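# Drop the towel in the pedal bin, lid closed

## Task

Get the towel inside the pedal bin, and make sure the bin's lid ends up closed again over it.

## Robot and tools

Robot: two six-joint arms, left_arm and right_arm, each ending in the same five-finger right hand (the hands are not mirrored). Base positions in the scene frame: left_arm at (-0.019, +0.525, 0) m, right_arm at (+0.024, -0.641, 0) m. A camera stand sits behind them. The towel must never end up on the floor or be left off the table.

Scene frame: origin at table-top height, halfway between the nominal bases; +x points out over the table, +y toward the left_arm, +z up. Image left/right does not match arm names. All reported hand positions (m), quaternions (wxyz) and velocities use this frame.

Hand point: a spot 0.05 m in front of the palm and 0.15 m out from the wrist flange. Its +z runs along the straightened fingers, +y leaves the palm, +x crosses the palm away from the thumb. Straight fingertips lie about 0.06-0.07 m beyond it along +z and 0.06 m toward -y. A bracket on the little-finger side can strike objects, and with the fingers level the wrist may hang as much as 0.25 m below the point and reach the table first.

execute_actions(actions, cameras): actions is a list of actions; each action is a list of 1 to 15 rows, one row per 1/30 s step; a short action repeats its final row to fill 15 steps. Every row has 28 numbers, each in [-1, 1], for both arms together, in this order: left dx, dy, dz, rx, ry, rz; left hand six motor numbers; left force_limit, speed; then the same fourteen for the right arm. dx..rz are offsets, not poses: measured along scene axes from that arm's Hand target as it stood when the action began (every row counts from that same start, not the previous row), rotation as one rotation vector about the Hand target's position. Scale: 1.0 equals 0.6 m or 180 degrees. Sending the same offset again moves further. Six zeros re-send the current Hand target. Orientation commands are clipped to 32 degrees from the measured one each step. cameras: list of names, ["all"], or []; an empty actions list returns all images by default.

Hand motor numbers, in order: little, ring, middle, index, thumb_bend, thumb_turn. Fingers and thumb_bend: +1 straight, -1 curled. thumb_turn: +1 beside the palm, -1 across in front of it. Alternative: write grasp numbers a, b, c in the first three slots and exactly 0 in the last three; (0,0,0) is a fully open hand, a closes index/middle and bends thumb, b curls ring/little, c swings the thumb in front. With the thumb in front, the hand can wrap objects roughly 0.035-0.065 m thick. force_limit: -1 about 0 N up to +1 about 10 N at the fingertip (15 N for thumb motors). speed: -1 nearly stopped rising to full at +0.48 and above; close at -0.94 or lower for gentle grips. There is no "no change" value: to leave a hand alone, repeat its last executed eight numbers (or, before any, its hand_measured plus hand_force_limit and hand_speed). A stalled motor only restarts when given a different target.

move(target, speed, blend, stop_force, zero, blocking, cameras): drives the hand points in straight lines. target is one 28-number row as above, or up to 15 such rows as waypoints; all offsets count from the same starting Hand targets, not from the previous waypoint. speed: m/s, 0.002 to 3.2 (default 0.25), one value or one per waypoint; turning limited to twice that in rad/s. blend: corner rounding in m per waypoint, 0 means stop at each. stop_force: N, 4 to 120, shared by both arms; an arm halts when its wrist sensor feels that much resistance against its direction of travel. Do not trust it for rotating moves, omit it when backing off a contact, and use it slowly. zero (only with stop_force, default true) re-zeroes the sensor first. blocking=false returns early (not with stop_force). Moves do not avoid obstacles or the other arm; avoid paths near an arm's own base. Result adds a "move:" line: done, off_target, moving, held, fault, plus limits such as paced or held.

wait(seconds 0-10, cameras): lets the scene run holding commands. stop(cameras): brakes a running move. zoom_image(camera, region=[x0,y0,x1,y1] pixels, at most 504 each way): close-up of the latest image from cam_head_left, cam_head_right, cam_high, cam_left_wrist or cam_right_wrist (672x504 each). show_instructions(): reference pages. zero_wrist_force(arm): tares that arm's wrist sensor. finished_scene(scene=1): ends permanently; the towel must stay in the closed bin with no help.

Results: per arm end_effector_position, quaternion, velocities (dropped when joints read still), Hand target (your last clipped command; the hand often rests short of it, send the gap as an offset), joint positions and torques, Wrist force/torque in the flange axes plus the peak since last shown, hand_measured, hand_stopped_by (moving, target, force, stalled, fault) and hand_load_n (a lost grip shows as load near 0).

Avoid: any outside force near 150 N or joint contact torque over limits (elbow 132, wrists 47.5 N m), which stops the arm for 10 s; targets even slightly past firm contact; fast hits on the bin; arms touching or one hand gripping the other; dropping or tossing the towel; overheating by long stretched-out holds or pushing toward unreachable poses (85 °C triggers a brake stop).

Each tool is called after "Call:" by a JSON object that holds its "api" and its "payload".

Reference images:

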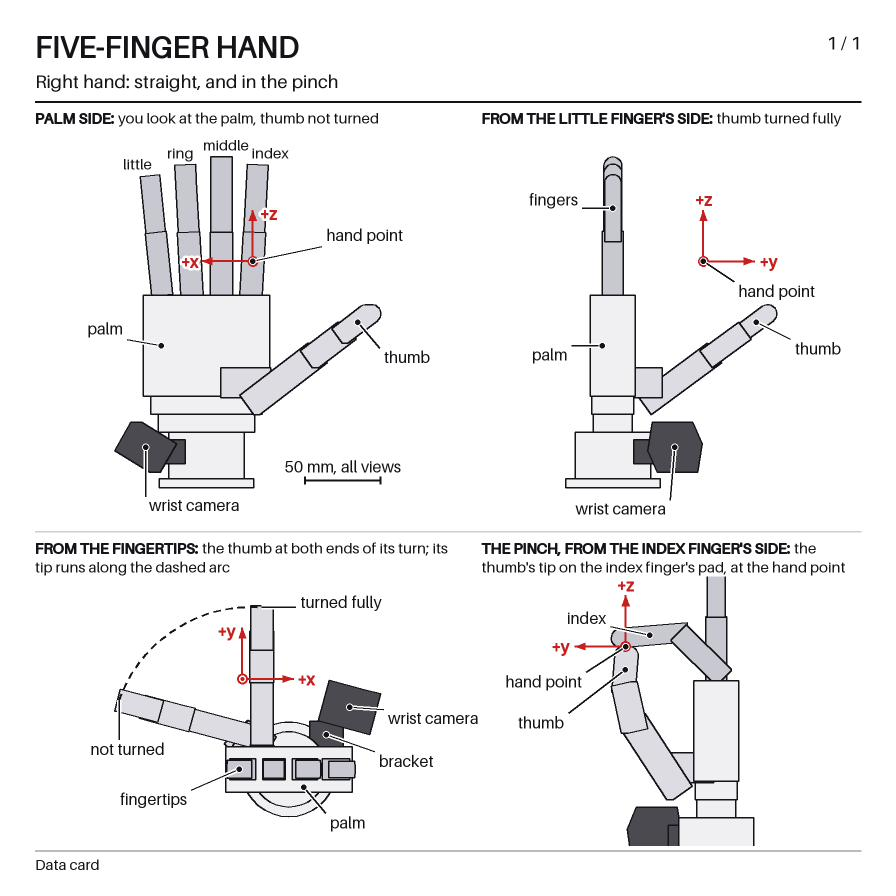

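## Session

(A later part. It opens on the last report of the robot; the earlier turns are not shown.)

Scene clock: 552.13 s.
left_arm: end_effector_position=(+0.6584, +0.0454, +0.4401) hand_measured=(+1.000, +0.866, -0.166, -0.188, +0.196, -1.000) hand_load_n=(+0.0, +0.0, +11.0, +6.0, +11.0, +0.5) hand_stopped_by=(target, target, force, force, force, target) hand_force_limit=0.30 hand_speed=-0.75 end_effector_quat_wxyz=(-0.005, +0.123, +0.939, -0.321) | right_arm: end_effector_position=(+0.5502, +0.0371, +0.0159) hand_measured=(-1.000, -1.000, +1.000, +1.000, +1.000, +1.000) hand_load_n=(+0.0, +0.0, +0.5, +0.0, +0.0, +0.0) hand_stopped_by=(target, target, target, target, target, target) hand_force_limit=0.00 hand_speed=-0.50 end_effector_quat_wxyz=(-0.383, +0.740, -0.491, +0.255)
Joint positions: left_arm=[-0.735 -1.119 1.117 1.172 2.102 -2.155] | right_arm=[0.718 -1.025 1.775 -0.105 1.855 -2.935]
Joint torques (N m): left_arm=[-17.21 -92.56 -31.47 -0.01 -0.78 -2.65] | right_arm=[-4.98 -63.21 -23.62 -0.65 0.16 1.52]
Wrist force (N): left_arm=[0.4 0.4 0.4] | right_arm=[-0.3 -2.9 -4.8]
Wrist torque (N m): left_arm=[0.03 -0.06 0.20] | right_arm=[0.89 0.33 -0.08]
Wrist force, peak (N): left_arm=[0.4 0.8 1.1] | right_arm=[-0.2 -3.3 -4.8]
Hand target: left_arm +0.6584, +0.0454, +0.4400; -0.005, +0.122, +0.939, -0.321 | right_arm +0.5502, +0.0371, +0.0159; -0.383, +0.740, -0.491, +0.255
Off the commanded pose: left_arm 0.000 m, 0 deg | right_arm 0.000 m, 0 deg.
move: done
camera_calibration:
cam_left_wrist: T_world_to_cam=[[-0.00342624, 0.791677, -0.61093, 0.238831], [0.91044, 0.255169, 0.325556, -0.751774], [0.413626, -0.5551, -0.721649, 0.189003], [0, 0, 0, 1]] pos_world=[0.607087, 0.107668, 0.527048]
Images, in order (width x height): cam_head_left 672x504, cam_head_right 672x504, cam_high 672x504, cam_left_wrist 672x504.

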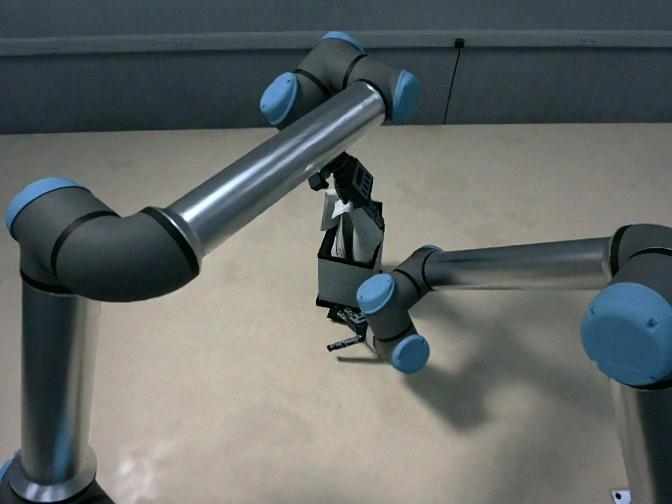

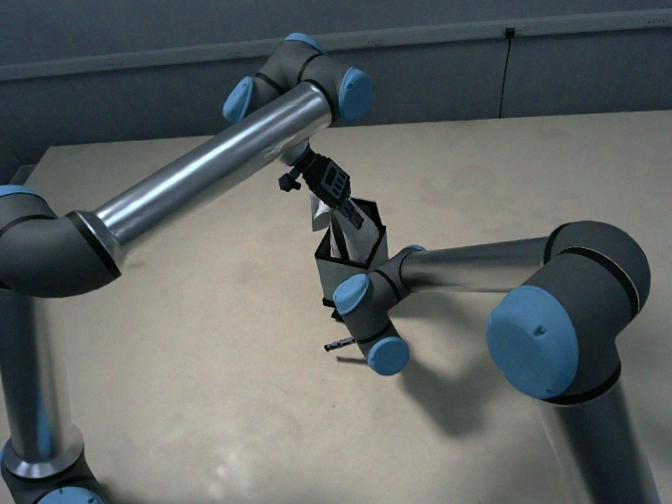

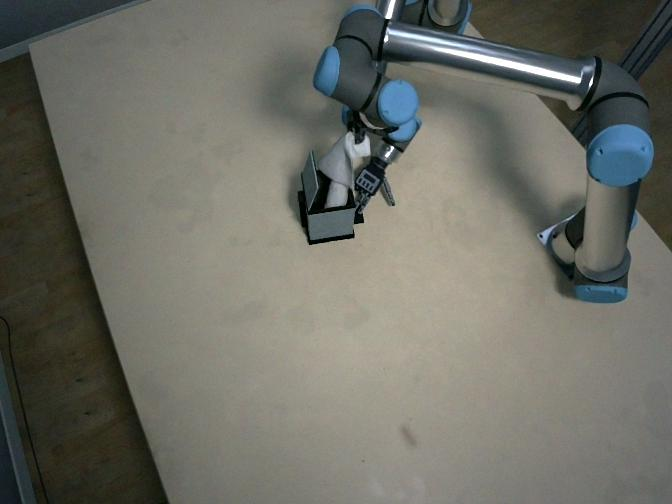

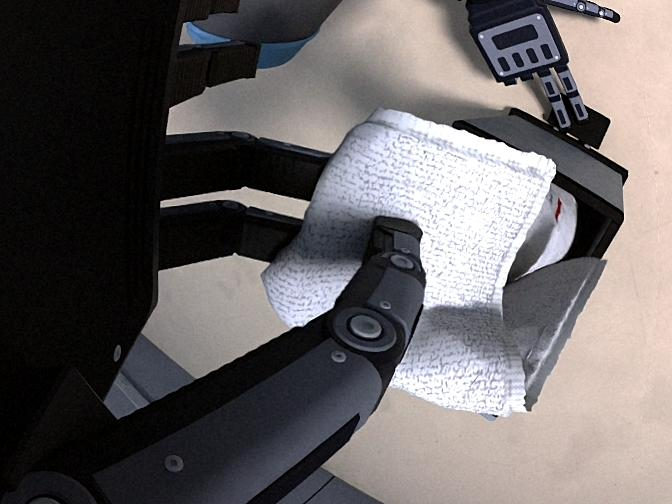

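Call:
{"api": "move", "payload": {"target": [[0.0108,-0.0382,-0.0667,0,0,0, 0.9,0,1,0,0,0,0.3,-0.75, 0,0,0,0,0,0, -1,-1,1,1,1,1,0.0,-0.5],[0.0323,-0.0535,-0.1333,0,0,0, 0.9,0,1,0,0,0,0.3,-0.75, 0,0,0,0,0,0, -1,-1,1,1,1,1,0.0,-0.5]], "speed": [0.06,0.06], "blend": [0.01,0], "cameras": ["cam_head_left","cam_head_right","cam_high","cam_left_wrist"]}}

Call:
{"api": "zoom_image", "payload": {"camera": "cam_high", "region": [250, 80, 430, 260]}}

Call:
{"api": "zoom_image", "payload": {"camera": "cam_head_left", "region": [250, 100, 430, 340]}}

Call:
{"api": "zoom_image", "payload": {"camera": "cam_left_wrist", "region": [420, 80, 672, 430]}}

Scene clock: 558.33 s.
left_arm: end_effector_position=(+0.6777, +0.0133, +0.3601) hand_measured=(+1.000, +0.866, -0.166, -0.188, +0.196, -1.000) hand_load_n=(+0.0, +0.0, +11.0, +6.0, +10.5, +0.5) hand_stopped_by=(target, target, force, force, force, target) hand_force_limit=0.30 hand_speed=-0.75 end_effector_quat_wxyz=(-0.005, +0.122, +0.939, -0.321) | right_arm: end_effector_position=(+0.5502, +0.0371, +0.0159) hand_measured=(-1.000, -1.000, +1.000, +1.000, +1.000, +1.000) hand_load_n=(+0.0, +0.0, +0.5, +0.0, +0.0, +0.0) hand_stopped_by=(target, target, target, target, target, target) hand_force_limit=0.00 hand_speed=-0.50 end_effector_quat_wxyz=(-0.383, +0.740, -0.491, +0.255)
Joint positions: left_arm=[-0.749 -1.053 1.156 1.059 2.096 -2.17] | right_arm=[0.718 -1.025 1.775 -0.105 1.855 -2.935]
Joint torques (N m): left_arm=[14.24 -64.99 -29.87 -1.26 2.6 2.52] | right_arm=[-6.08 -62.69 -22.04 -0.44 0.09 1.63]
Wrist force (N): left_arm=[0.3 0.1 0.5] | right_arm=[0.1 -2.8 -4.5]
Wrist torque (N m): left_arm=[0.00 -0.03 -0.05] | right_arm=[0.88 0.27 -0.06]
Wrist force, peak (N): left_arm=[0.7 0.5 0.9] | right_arm=[-0.2 -3.3 -4.9]
Hand target: left_arm +0.6778, +0.0133, +0.3600; -0.005, +0.122, +0.939, -0.321 | right_arm +0.5502, +0.0371, +0.0159; -0.383, +0.740, -0.491, +0.255
Off the commanded pose: left_arm 0.000 m, 0 deg | right_arm 0.000 m, 0 deg.
move: done
camera_calibration:
cam_left_wrist: T_world_to_cam=[[-0.00352403, 0.791691, -0.610912, 0.215488], [0.910415, 0.255266, 0.325551, -0.735099], [0.41368, -0.555036, -0.721667, 0.105439], [0, 0, 0, 1]] pos_world=[0.626387, 0.0755678, 0.447048]
Images, in order (width x height): cam_head_left 672x504, cam_head_right 672x504, cam_high 672x504, cam_left_wrist 672x504.

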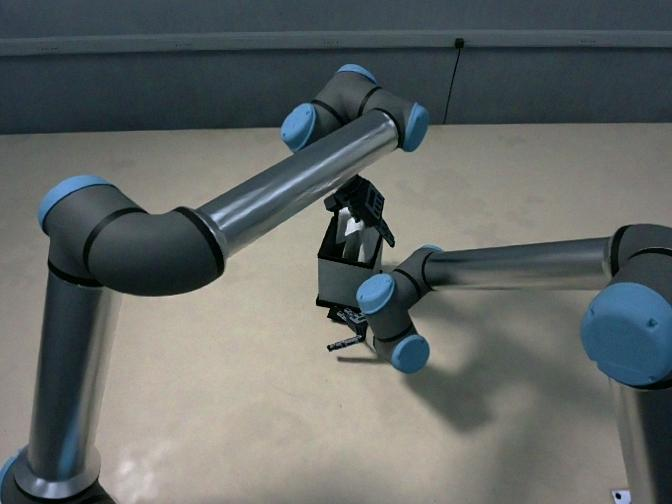

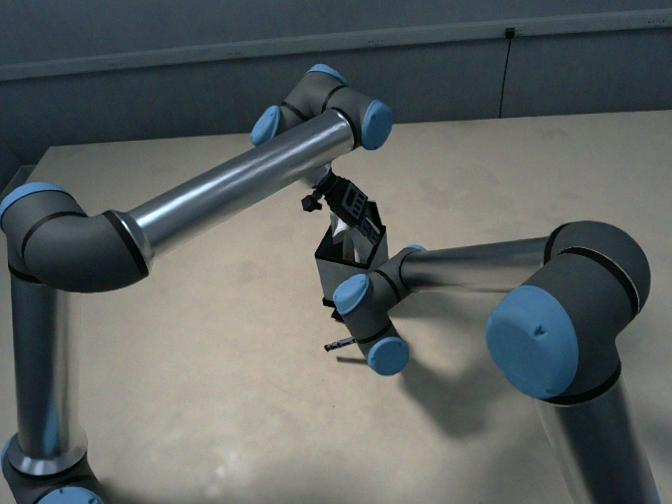

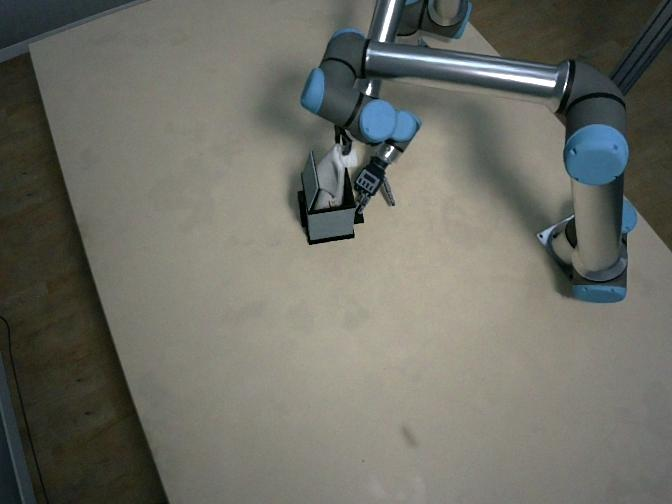

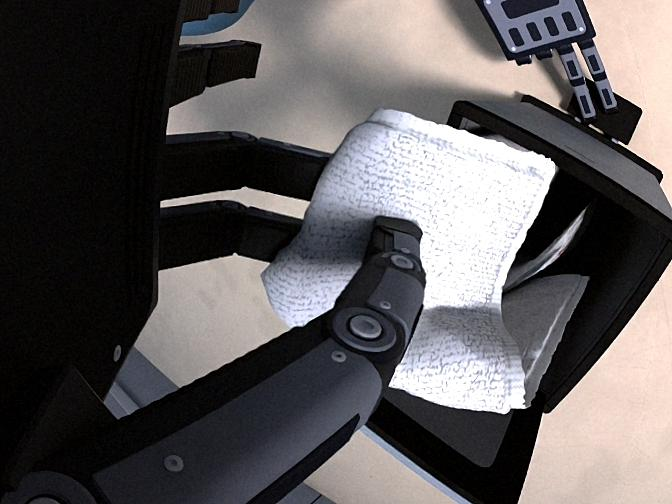

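Scaled by 2.800 from the camera's 672x504 image, which has a finer 960x720 frame.

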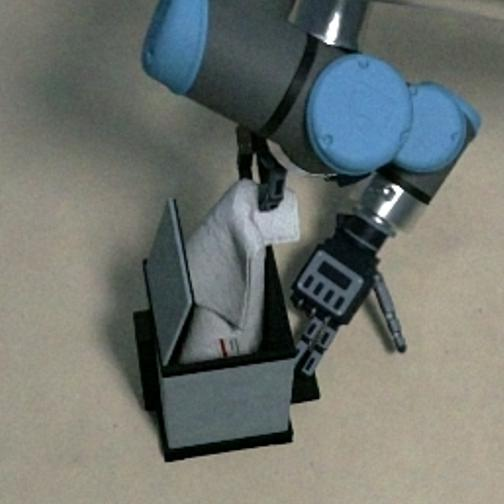

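Scaled by 2.100 from the camera's 672x504 image, which has a finer 960x720 frame.

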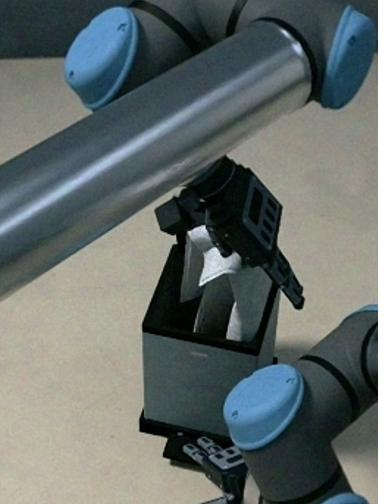

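Scaled by 1.440 from the camera's 672x504 image, which has a finer 960x720 frame.

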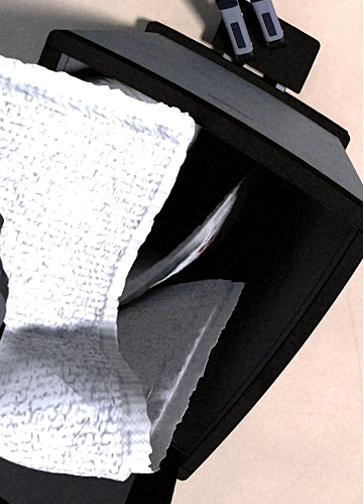

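Call:
{"api": "move", "payload": {"target": [0.0442,0.03,-0.15,0,0,0, 0.9,0,1,0,0,0,0.3,-0.75, 0,0,0,0,0,0, -1,-1,1,1,1,1,0.0,-0.5], "speed": 0.06, "cameras": ["cam_head_left","cam_head_right","cam_high","cam_left_wrist"]}}

Call:
{"api": "zoom_image", "payload": {"camera": "cam_high", "region": [250, 100, 410, 260]}}

Call:
{"api": "zoom_image", "payload": {"camera": "cam_head_left", "region": [270, 150, 430, 310]}}

Call:
{"api": "zoom_image", "payload": {"camera": "cam_left_wrist", "region": [420, 80, 672, 430]}}

Scene clock: 565.97 s.
left_arm: end_effector_position=(+0.7042, +0.0313, +0.2701) hand_measured=(+1.000, +0.866, -0.166, -0.188, +0.196, -1.000) hand_load_n=(+0.0, +0.0, +11.0, +6.0, +11.0, +0.5) hand_stopped_by=(target, target, force, force, force, target) hand_force_limit=0.30 hand_speed=-0.75 end_effector_quat_wxyz=(-0.005, +0.122, +0.939, -0.321) | right_arm: end_effector_position=(+0.5502, +0.0371, +0.0159) hand_measured=(-1.000, -1.000, +1.000, +1.000, +1.000, +1.000) hand_load_n=(+0.0, +0.5, +0.5, +0.0, +0.0, +0.0) hand_stopped_by=(target, target, target, target, target, target) hand_force_limit=0.00 hand_speed=-0.50 end_effector_quat_wxyz=(-0.383, +0.740, -0.491, +0.255)
Joint positions: left_arm=[-0.709 -0.998 1.234 0.948 2.112 -2.127] | right_arm=[0.718 -1.025 1.775 -0.105 1.855 -2.935]
Joint torques (N m): left_arm=[13.11 -68.89 -29.34 -0.79 2.87 2.85] | right_arm=[-7.33 -69.42 -22.86 -0.8 -0.25 1.23]
Wrist force (N): left_arm=[0.5 0.2 0.3] | right_arm=[-0.2 -2.8 -4.5]
Wrist torque (N m): left_arm=[0.03 -0.06 -0.07] | right_arm=[0.88 0.30 -0.07]
Wrist force, peak (N): left_arm=[0.6 1.0 0.3] | right_arm=[-0.2 -2.9 -5.1]
Hand target: left_arm +0.7043, +0.0313, +0.2700; -0.005, +0.122, +0.939, -0.321 | right_arm +0.5502, +0.0371, +0.0159; -0.383, +0.740, -0.491, +0.255
Off the commanded pose: left_arm 0.000 m, 0 deg | right_arm 0.000 m, 0 deg.
move: done
camera_calibration:
cam_left_wrist: T_world_to_cam=[[-0.00352403, 0.791691, -0.610912, 0.146349], [0.910415, 0.255266, 0.325551, -0.73452], [0.41368, -0.555036, -0.721667, 0.0395167], [0, 0, 0, 1]] pos_world=[0.652887, 0.0935678, 0.357048]
Images, in order (width x height): cam_head_left 672x504, cam_head_right 672x504, cam_high 672x504, cam_left_wrist 672x504.

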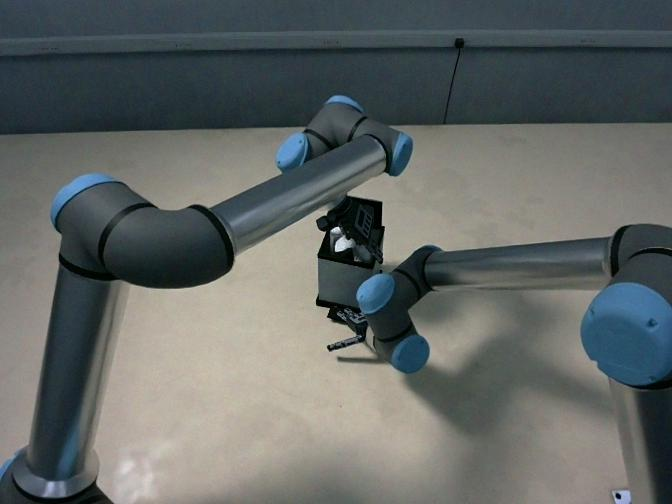

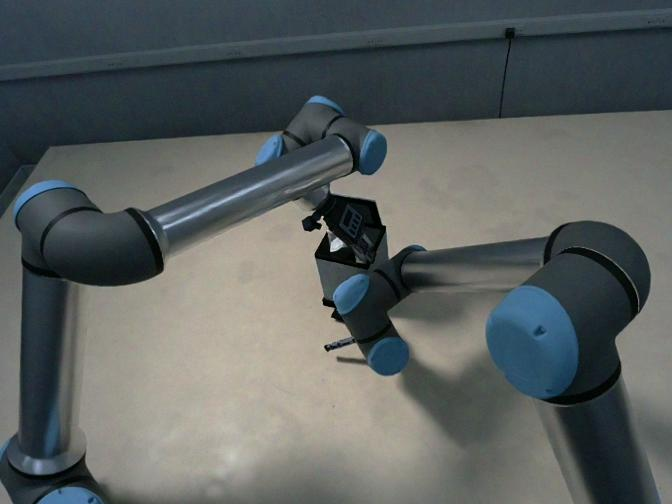

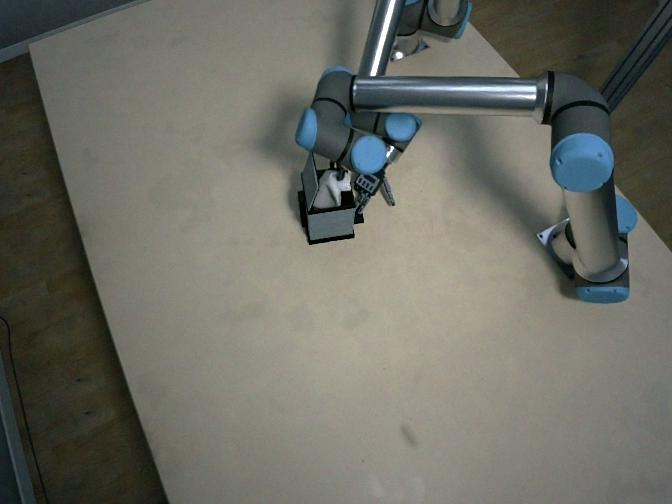

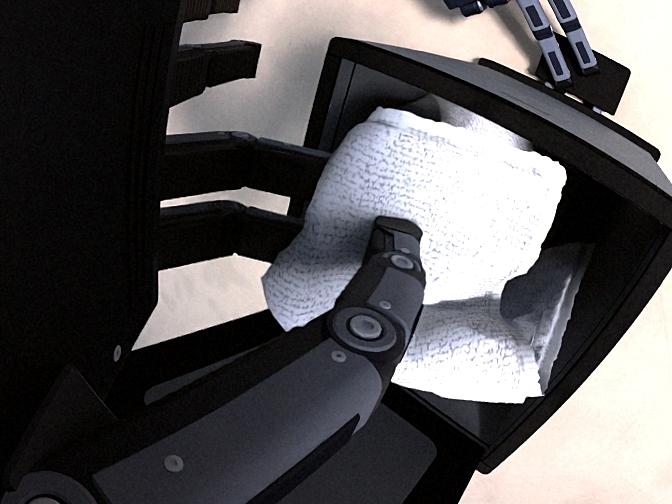

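Scaled by 3.150 from the camera's 672x504 image, which has a finer 960x720 frame.

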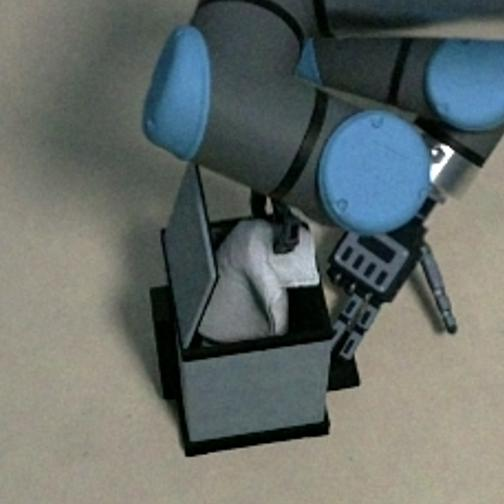

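Scaled by 3.150 from the camera's 672x504 image, which has a finer 960x720 frame.

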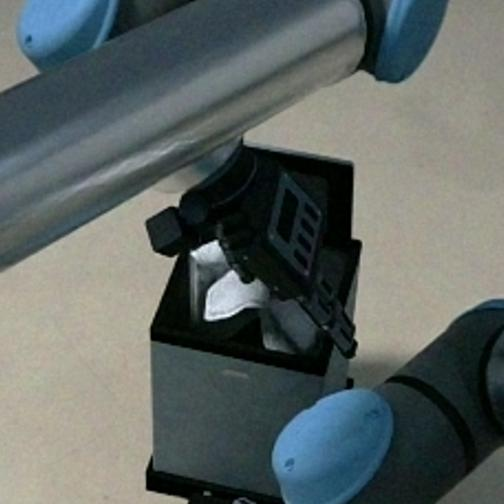

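Scaled by 1.440 from the camera's 672x504 image, which has a finer 960x720 frame.

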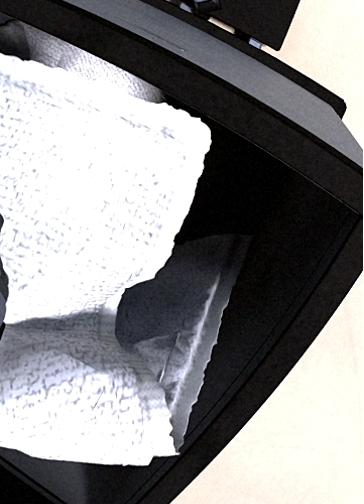

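Call:
{"api": "move", "payload": {"target": [[0,0,0,0,0,0, -1,-1,-0.65,-0.8,-0.025,-1,0.0,-0.6, 0,0,0,0,0,0, -1,-1,1,1,1,1,0.0,-0.5],[0.0362,0.0328,-0.0417,0,0,0, -1,-1,-0.65,-0.8,-0.025,-1,0.0,-0.6, 0,0,0,0,0,0, -1,-1,1,1,1,1,0.0,-0.5],[0.0362,0.0328,-0.0633,0,0,0, -1,-1,-0.65,-0.8,-0.025,-1,0.0,-0.6, 0,0,0,0,0,0, -1,-1,1,1,1,1,0.0,-0.5]], "speed": 0.05, "cameras": ["cam_head_left","cam_head_right","cam_high","cam_left_wrist"]}}

Call:
{"api": "zoom_image", "payload": {"camera": "cam_high", "region": [250, 100, 410, 260]}}

Call:
{"api": "zoom_image", "payload": {"camera": "cam_head_left", "region": [270, 150, 430, 310]}}

Scene clock: 584.33 s.
left_arm: end_effector_position=(+0.7260, +0.0510, +0.2321) hand_measured=(-1.000, -1.000, -0.166, -0.188, +0.196, -1.000) hand_load_n=(+0.0, +0.0, +11.0, +6.5, +10.5, +0.5) hand_stopped_by=(target, target, force, force, force, target) hand_force_limit=0.00 hand_speed=-0.60 end_effector_quat_wxyz=(-0.005, +0.122, +0.939, -0.321) | right_arm: end_effector_position=(+0.5502, +0.0371, +0.0159) hand_measured=(-1.000, -1.000, +1.000, +1.000, +1.000, +1.000) hand_load_n=(+0.0, +0.0, +0.5, +0.0, +0.0, +0.0) hand_stopped_by=(target, target, target, target, target, target) hand_force_limit=0.00 hand_speed=-0.50 end_effector_quat_wxyz=(-0.383, +0.740, -0.491, +0.255)
Joint positions: left_arm=[-0.671 -0.96 1.247 0.919 2.125 -2.087] | right_arm=[0.718 -1.025 1.775 -0.105 1.855 -2.935]
Joint torques (N m): left_arm=[15.44 -71.12 -28.84 -0.63 2.59 1.38] | right_arm=[-5.11 -69.6 -22.22 -0.65 -0.93 1.31]
Wrist force (N): left_arm=[0.5 0.2 0.1] | right_arm=[-0.4 -3.0 -4.8]
Wrist torque (N m): left_arm=[0.06 -0.03 -0.07] | right_arm=[0.87 0.35 -0.09]
Wrist force, peak (N): left_arm=[0.7 0.8 0.5] | right_arm=[0.1 -3.1 -5.1]
Hand target: left_arm +0.7260, +0.0510, +0.2320; -0.005, +0.122, +0.939, -0.321 | right_arm +0.5502, +0.0371, +0.0159; -0.383, +0.740, -0.491, +0.255
Off the commanded pose: left_arm 0.000 m, 0 deg | right_arm 0.000 m, 0 deg.
move: done
camera_calibration:
cam_left_wrist: T_world_to_cam=[[-0.00352403, 0.791691, -0.610912, 0.107615], [0.910415, 0.255266, 0.325551, -0.747025], [0.41368, -0.555036, -0.721667, 0.0140094], [0, 0, 0, 1]] pos_world=[0.674687, 0.113268, 0.319048]
Images, in order (width x height): cam_head_left 672x504, cam_head_right 672x504, cam_high 672x504, cam_left_wrist 672x504.

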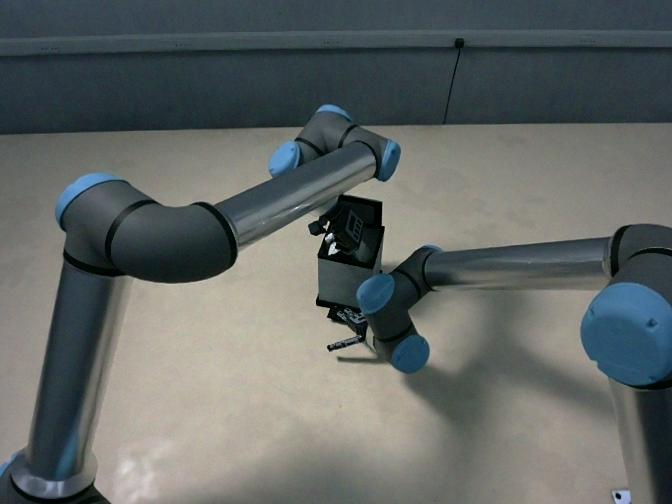

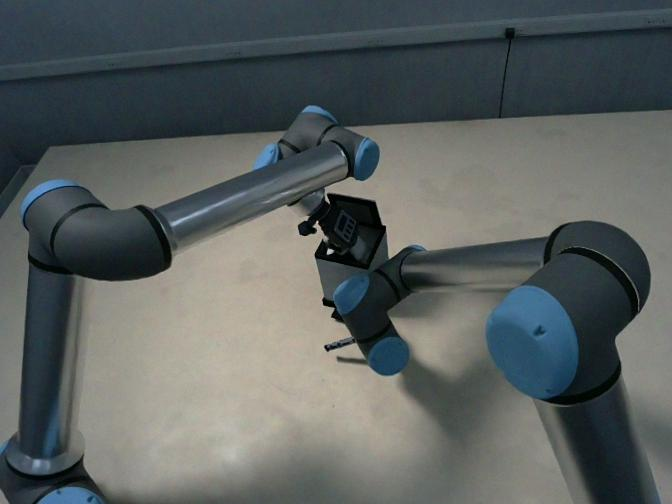

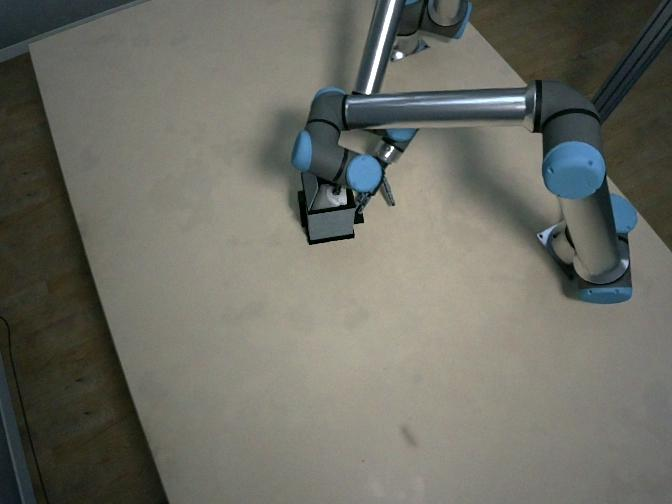

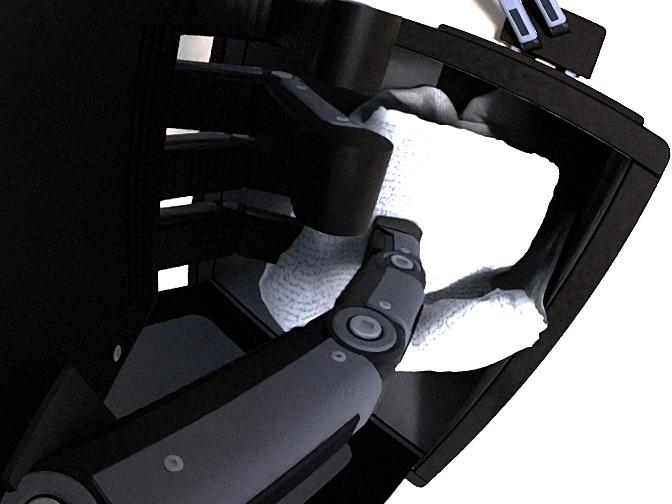

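Scaled by 3.150 from the camera's 672x504 image, which has a finer 960x720 frame.

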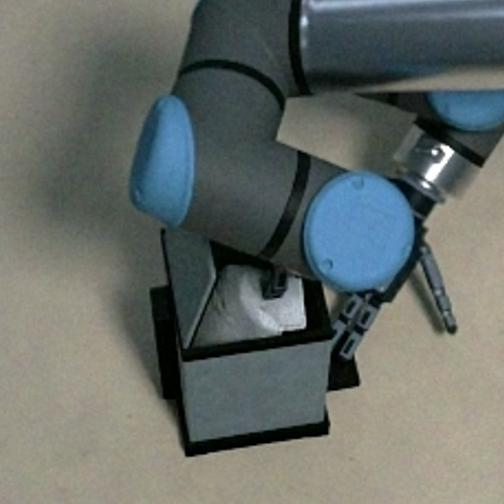

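Scaled by 3.150 from the camera's 672x504 image, which has a finer 960x720 frame.

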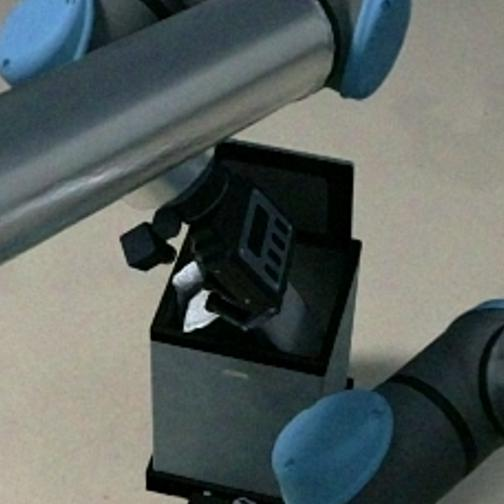

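Call:
{"api": "move", "payload": {"target": [[0,0,0,0,0,0, -1,-1,0.5,0.4,0.4,-1,0.0,-0.6, 0,0,0,0,0,0, -1,-1,1,1,1,1,0.0,-0.5],[0,0,0.0001,0,0,0, -1,-1,0.8,0.7,0.6,-1,0.0,-0.6, 0,0,0,0,0,0, -1,-1,1,1,1,1,0.0,-0.5],[0,0,0.17,0,0,0, -1,-1,0.8,0.7,0.6,-1,0.0,-0.6, 0,0,0,0,0,0, -1,-1,1,1,1,1,0.0,-0.5]], "speed": 0.06, "cameras": ["cam_head_left","cam_head_right","cam_high","cam_left_wrist"]}}

Call:
{"api": "zoom_image", "payload": {"camera": "cam_high", "region": [250, 100, 410, 260]}}

Call:
{"api": "zoom_image", "payload": {"camera": "cam_head_left", "region": [270, 150, 430, 310]}}

Scene clock: 593.73 s.
left_arm: end_effector_position=(+0.7260, +0.0510, +0.3339) hand_measured=(-1.000, -1.000, +0.800, +0.700, +0.600, -1.000) hand_load_n=(+0.0, +0.5, +0.0, +0.0, +0.0, +0.0) hand_stopped_by=(target, target, target, target, target, target) hand_force_limit=0.00 hand_speed=-0.60 end_effector_quat_wxyz=(-0.005, +0.122, +0.939, -0.321) | right_arm: end_effector_position=(+0.5502, +0.0371, +0.0159) hand_measured=(-1.000, -1.000, +1.000, +1.000, +1.000, +1.000) hand_load_n=(+0.0, +0.0, +0.5, +0.0, +0.0, -0.5) hand_stopped_by=(target, target, target, target, target, target) hand_force_limit=0.00 hand_speed=-0.50 end_effector_quat_wxyz=(-0.383, +0.740, -0.491, +0.255)
Joint positions: left_arm=[-0.671 -0.997 1.124 1.079 2.125 -2.087] | right_arm=[0.718 -1.025 1.775 -0.105 1.855 -2.935]
Joint torques (N m): left_arm=[6.77 -100.35 -52.96 7.32 0.01 0.99] | right_arm=[-6.2 -69.26 -21.3 -0.87 -0.94 1.51]
Wrist force (N): left_arm=[0.3 -0.2 0.2] | right_arm=[-0.6 -2.8 -4.5]
Wrist torque (N m): left_arm=[-0.02 -0.05 -0.05] | right_arm=[0.89 0.36 -0.10]
Wrist force, peak (N): left_arm=[0.6 0.9 0.6] | right_arm=[-0.6 -3.0 -5.0]
Hand target: left_arm +0.7260, +0.0510, +0.3340; -0.005, +0.122, +0.939, -0.321 | right_arm +0.5502, +0.0371, +0.0159; -0.383, +0.740, -0.491, +0.255
Off the commanded pose: left_arm 0.000 m, 0 deg | right_arm 0.000 m, 0 deg.
move: done
camera_calibration:
cam_left_wrist: T_world_to_cam=[[-0.00368432, 0.7917, -0.610899, 0.169907], [0.910404, 0.25539, 0.325484, -0.780145], [0.413703, -0.554966, -0.721708, 0.087469], [0, 0, 0, 1]] pos_world=[0.674687, 0.113268, 0.420848]
Images, in order (width x height): cam_head_left 672x504, cam_head_right 672x504, cam_high 672x504, cam_left_wrist 672x504.

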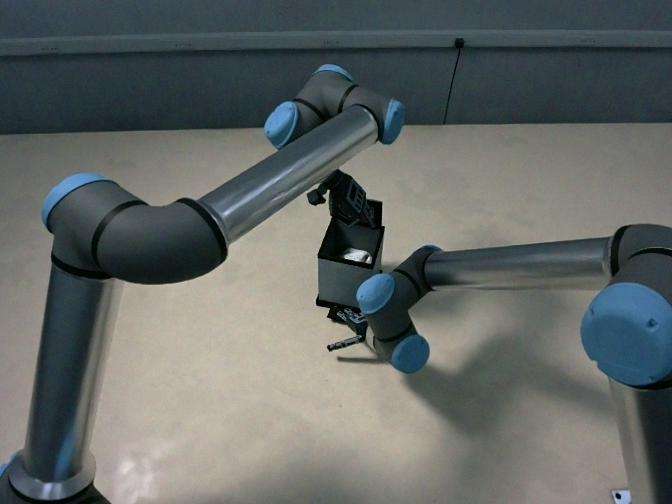

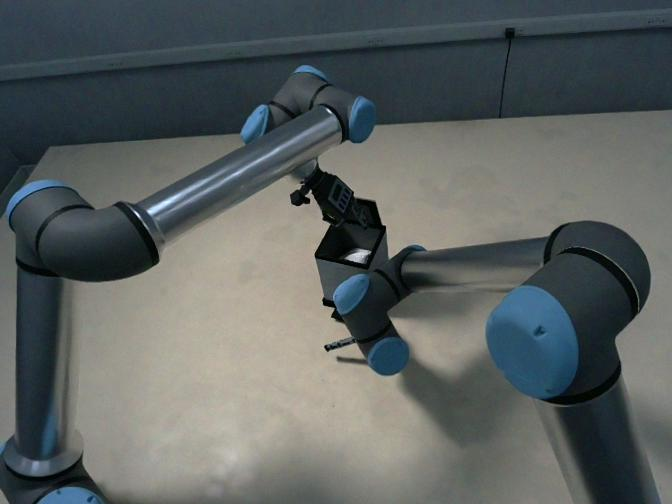

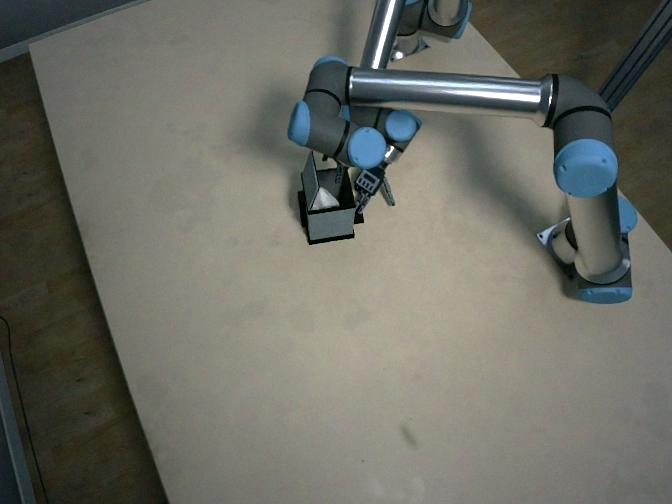

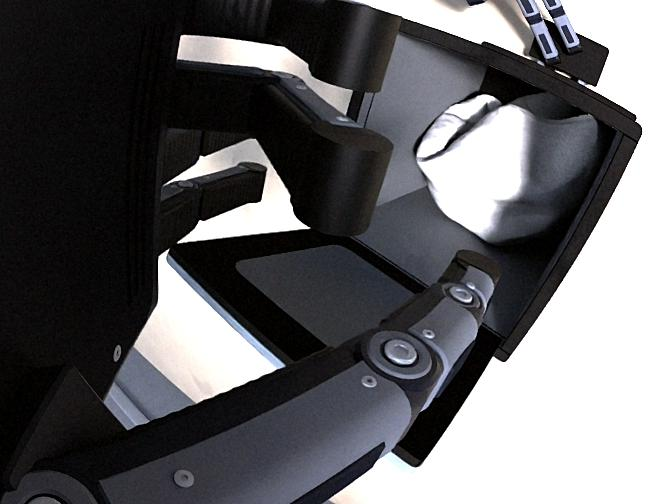

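Scaled by 3.150 from the camera's 672x504 image, which has a finer 960x720 frame.

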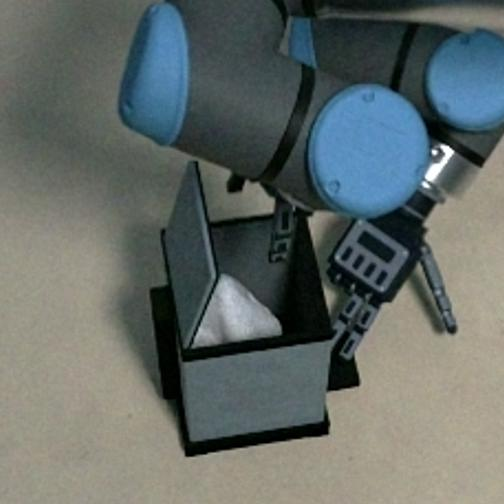

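Scaled by 3.150 from the camera's 672x504 image, which has a finer 960x720 frame.

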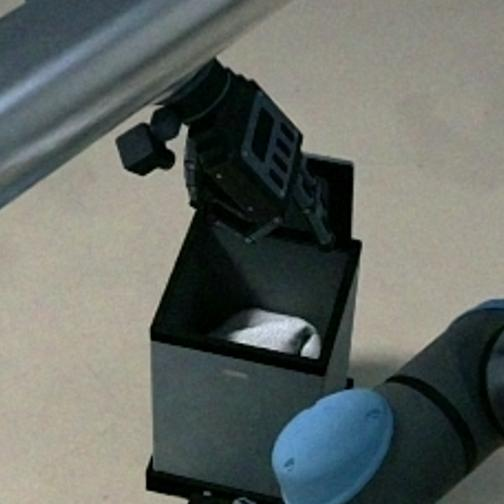

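Call:
{"api": "move", "payload": {"target": [[0,0.02,0.13,0,0,0, -1,-1,0.8,0.7,0.6,-1,0.0,-0.6, 0,0,0,0,0,0, -1,-1,1,1,1,1,0.0,-0.5],[-0.05,0.45,0.25,0,0,0, -1,-1,0.8,0.7,0.6,-1,0.0,-0.6, 0,0,0,0,0,0, -1,-1,1,1,1,1,0.0,-0.5]], "speed": 0.25, "blend": [0.03,0], "cameras": ["cam_head_left","cam_high"]}}

Call:
{"api": "zoom_image", "payload": {"camera": "cam_high", "region": [250, 100, 410, 260]}}

Call:
{"api": "move", "payload": {"target": [[0,0,0,0,0,0, -1,-1,0.8,0.7,0.6,-1,0.0,-0.6, 0,0,0.045,0,0,0, -1,-1,1,1,1,1,0.0,-0.5],[0,0,0,0,0,0, -1,-1,0.8,0.7,0.6,-1,0.0,-0.6, -0.03,-0.01,0.14,0,0,0, -1,-1,1,1,1,1,0.0,-0.5]], "speed": [0.02,0.1], "cameras": ["cam_head_left","cam_head_right","cam_high","cam_left_wrist"]}}

Call:
{"api": "zoom_image", "payload": {"camera": "cam_high", "region": [250, 100, 410, 260]}}

Call:
{"api": "zoom_image", "payload": {"camera": "cam_head_left", "region": [270, 190, 430, 350]}}

Scene clock: 601.43 s.
left_arm: end_effector_position=(+0.6960, +0.3209, +0.4840) hand_measured=(-1.000, -1.000, +0.800, +0.700, +0.600, -1.000) hand_load_n=(+0.0, +0.0, +0.0, +0.0, +0.0, +0.0) hand_stopped_by=(target, target, target, target, target, target) hand_force_limit=0.00 hand_speed=-0.60 end_effector_quat_wxyz=(-0.005, +0.122, +0.939, -0.321) | right_arm: end_effector_position=(+0.5502, +0.0371, +0.0159) hand_measured=(-1.000, -1.000, +1.000, +1.000, +1.000, +1.000) hand_load_n=(+0.0, +0.0, +0.5, +0.0, +0.0, +0.0) hand_stopped_by=(target, target, target, target, target, target) hand_force_limit=0.00 hand_speed=-0.50 end_effector_quat_wxyz=(-0.383, +0.740, -0.491, +0.255)
Joint positions: left_arm=[-0.371 -1.195 1.195 1.403 2.205 -1.736] | right_arm=[0.718 -1.025 1.775 -0.105 1.855 -2.935]
Joint torques (N m): left_arm=[17.4 -85.22 -29.57 8.01 3.1 2.35] | right_arm=[-5.41 -69.13 -22.5 -0.64 -0.75 1.48]
Wrist force (N): left_arm=[0.3 0.2 0.4] | right_arm=[-0.2 -3.0 -4.6]
Wrist torque (N m): left_arm=[0.03 -0.04 -0.05] | right_arm=[0.86 0.31 -0.08]
Wrist force, peak (N): left_arm=[0.4 0.7 1.8] | right_arm=[0.1 -3.0 -5.0]
Hand target: left_arm +0.6960, +0.3210, +0.4840; -0.005, +0.122, +0.939, -0.321 | right_arm +0.5502, +0.0371, +0.0159; -0.383, +0.740, -0.491, +0.255
Off the commanded pose: left_arm 0.000 m, 0 deg | right_arm 0.000 m, 0 deg.
move: done
Images, in order (width x height): cam_head_left 672x504, cam_high 672x504.

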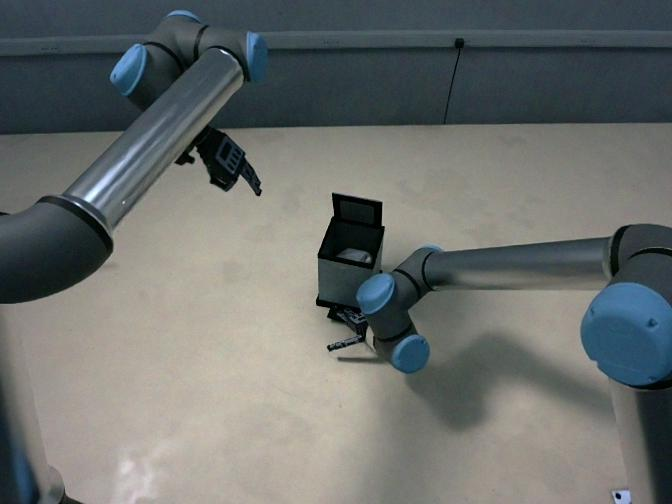

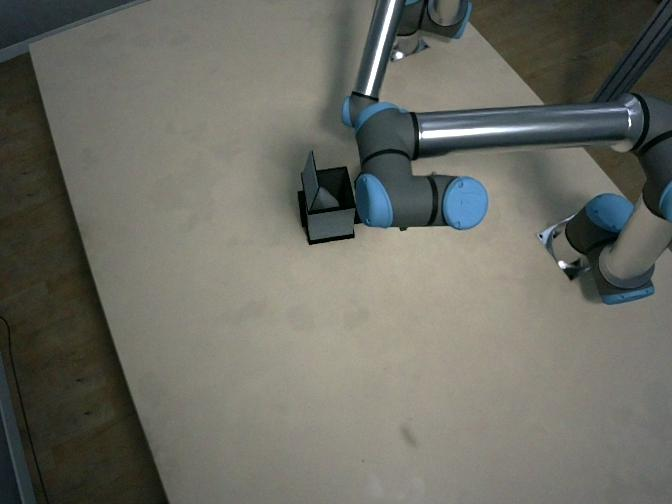

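Scaled by 3.150 from the camera's 672x504 image, which has a finer 960x720 frame.

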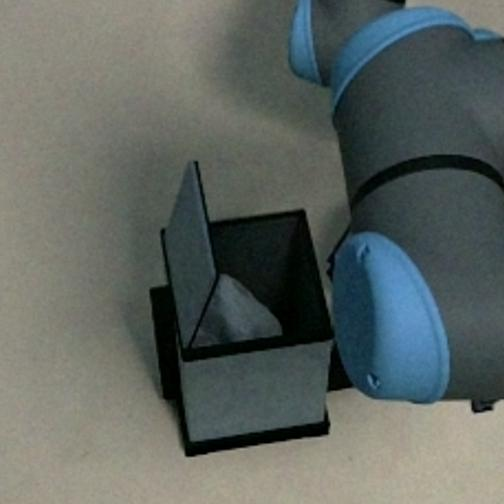

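Scene clock: 604.03 s.
left_arm: end_effector_position=(+0.6960, +0.3210, +0.4840) hand_measured=(-1.000, -1.000, +0.800, +0.700, +0.600, -1.000) hand_load_n=(+0.5, +0.5, +0.0, +0.0, +0.0, +0.0) hand_stopped_by=(target, target, target, target, target, target) hand_force_limit=0.00 hand_speed=-0.60 end_effector_quat_wxyz=(-0.005, +0.122, +0.939, -0.321) | right_arm: end_effector_position=(+0.5322, +0.0311, +0.0998) hand_measured=(-1.000, -1.000, +1.000, +1.000, +1.000, +1.000) hand_load_n=(+0.0, +0.0, +0.0, +0.0, -0.5, +0.0) hand_stopped_by=(target, target, target, target, target, target) hand_force_limit=0.00 hand_speed=-0.50 end_effector_quat_wxyz=(-0.383, +0.740, -0.491, +0.255)
Joint positions: left_arm=[-0.371 -1.195 1.195 1.403 2.205 -1.736] | right_arm=[0.73 -1.133 1.763 0.017 1.864 -2.927]
Joint torques (N m): left_arm=[15.55 -84.94 -29.83 7.68 2.89 2.26] | right_arm=[12.61 -85.55 -42.79 2.24 2.65 2.26]
Wrist force (N): left_arm=[0.6 0.1 0.6] | right_arm=[-1.0 1.2 -0.7]
Wrist torque (N m): left_arm=[0.00 -0.09 -0.03] | right_arm=[0.34 0.19 -0.06]
Wrist force, peak (N): left_arm=[0.8 0.1 0.7] | right_arm=[2.4 -6.2 -5.2]
Hand target: left_arm +0.6960, +0.3210, +0.4840; -0.005, +0.122, +0.939, -0.321 | right_arm +0.5322, +0.0311, +0.0999; -0.383, +0.740, -0.491, +0.255
Off the commanded pose: left_arm 0.000 m, 0 deg | right_arm 0.000 m, 0 deg.
move: done
camera_calibration:
cam_left_wrist: T_world_to_cam=[[-0.00352403, 0.791691, -0.610912, 0.0476411], [0.910415, 0.255266, 0.325551, -0.87064], [0.41368, -0.555036, -0.721667, 0.358067], [0, 0, 0, 1]] pos_world=[0.644687, 0.383268, 0.570948]
Images, in order (width x height): cam_head_left 672x504, cam_head_right 672x504, cam_high 672x504, cam_left_wrist 672x504.

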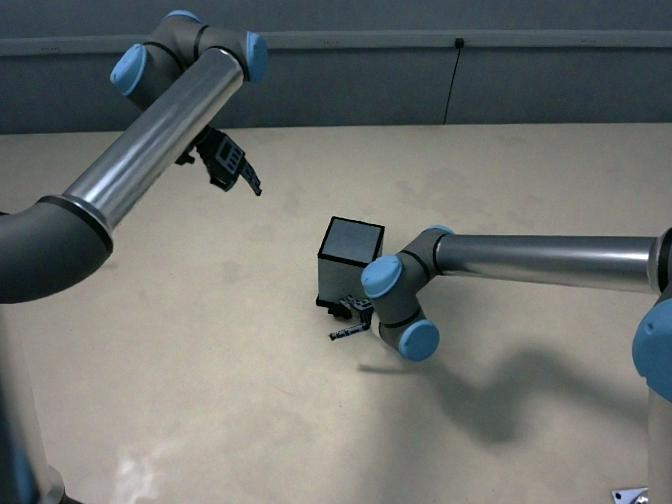

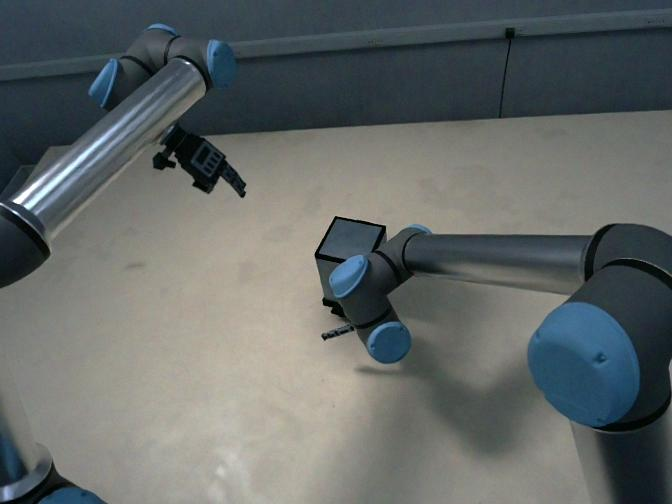

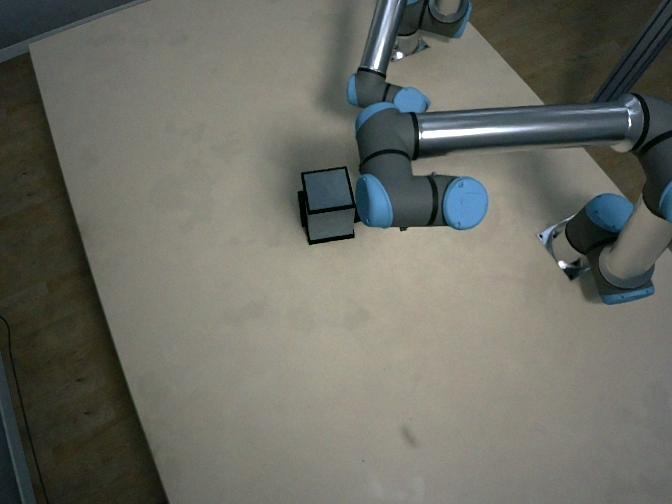

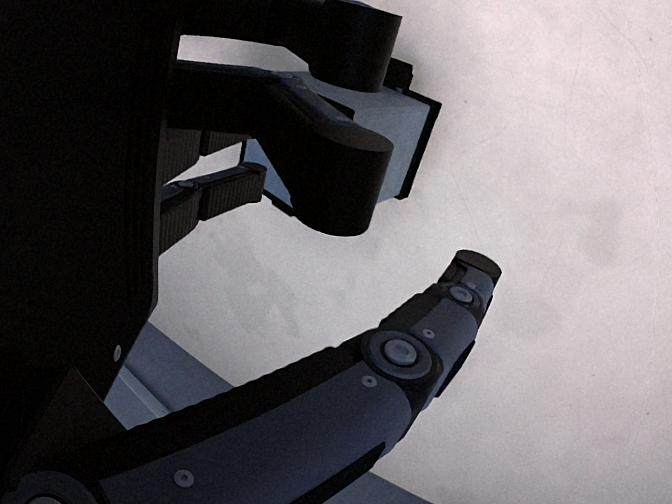

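Scaled by 3.150 from the camera's 672x504 image, which has a finer 960x720 frame.

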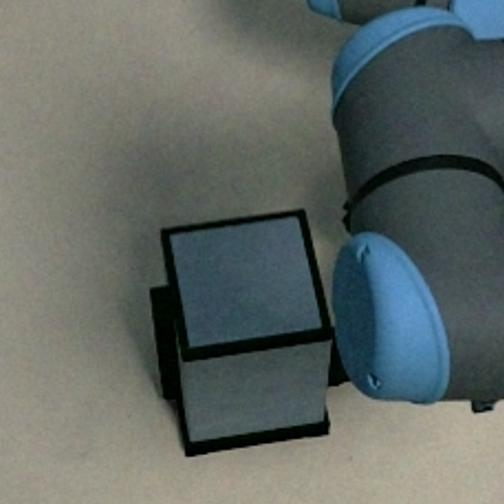

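Scaled by 3.150 from the camera's 672x504 image, which has a finer 960x720 frame.

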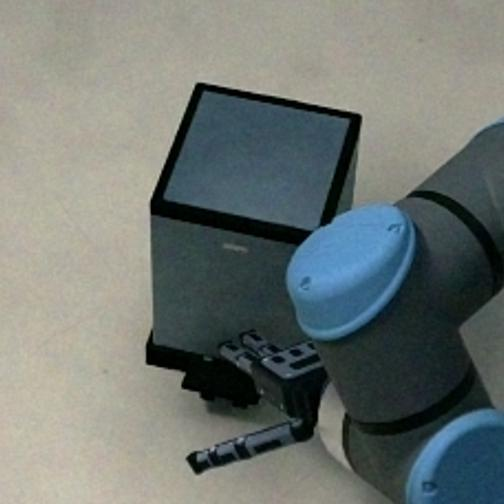

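Call:
{"api": "finished_scene", "payload": {}}

The scene is finished: the task was done.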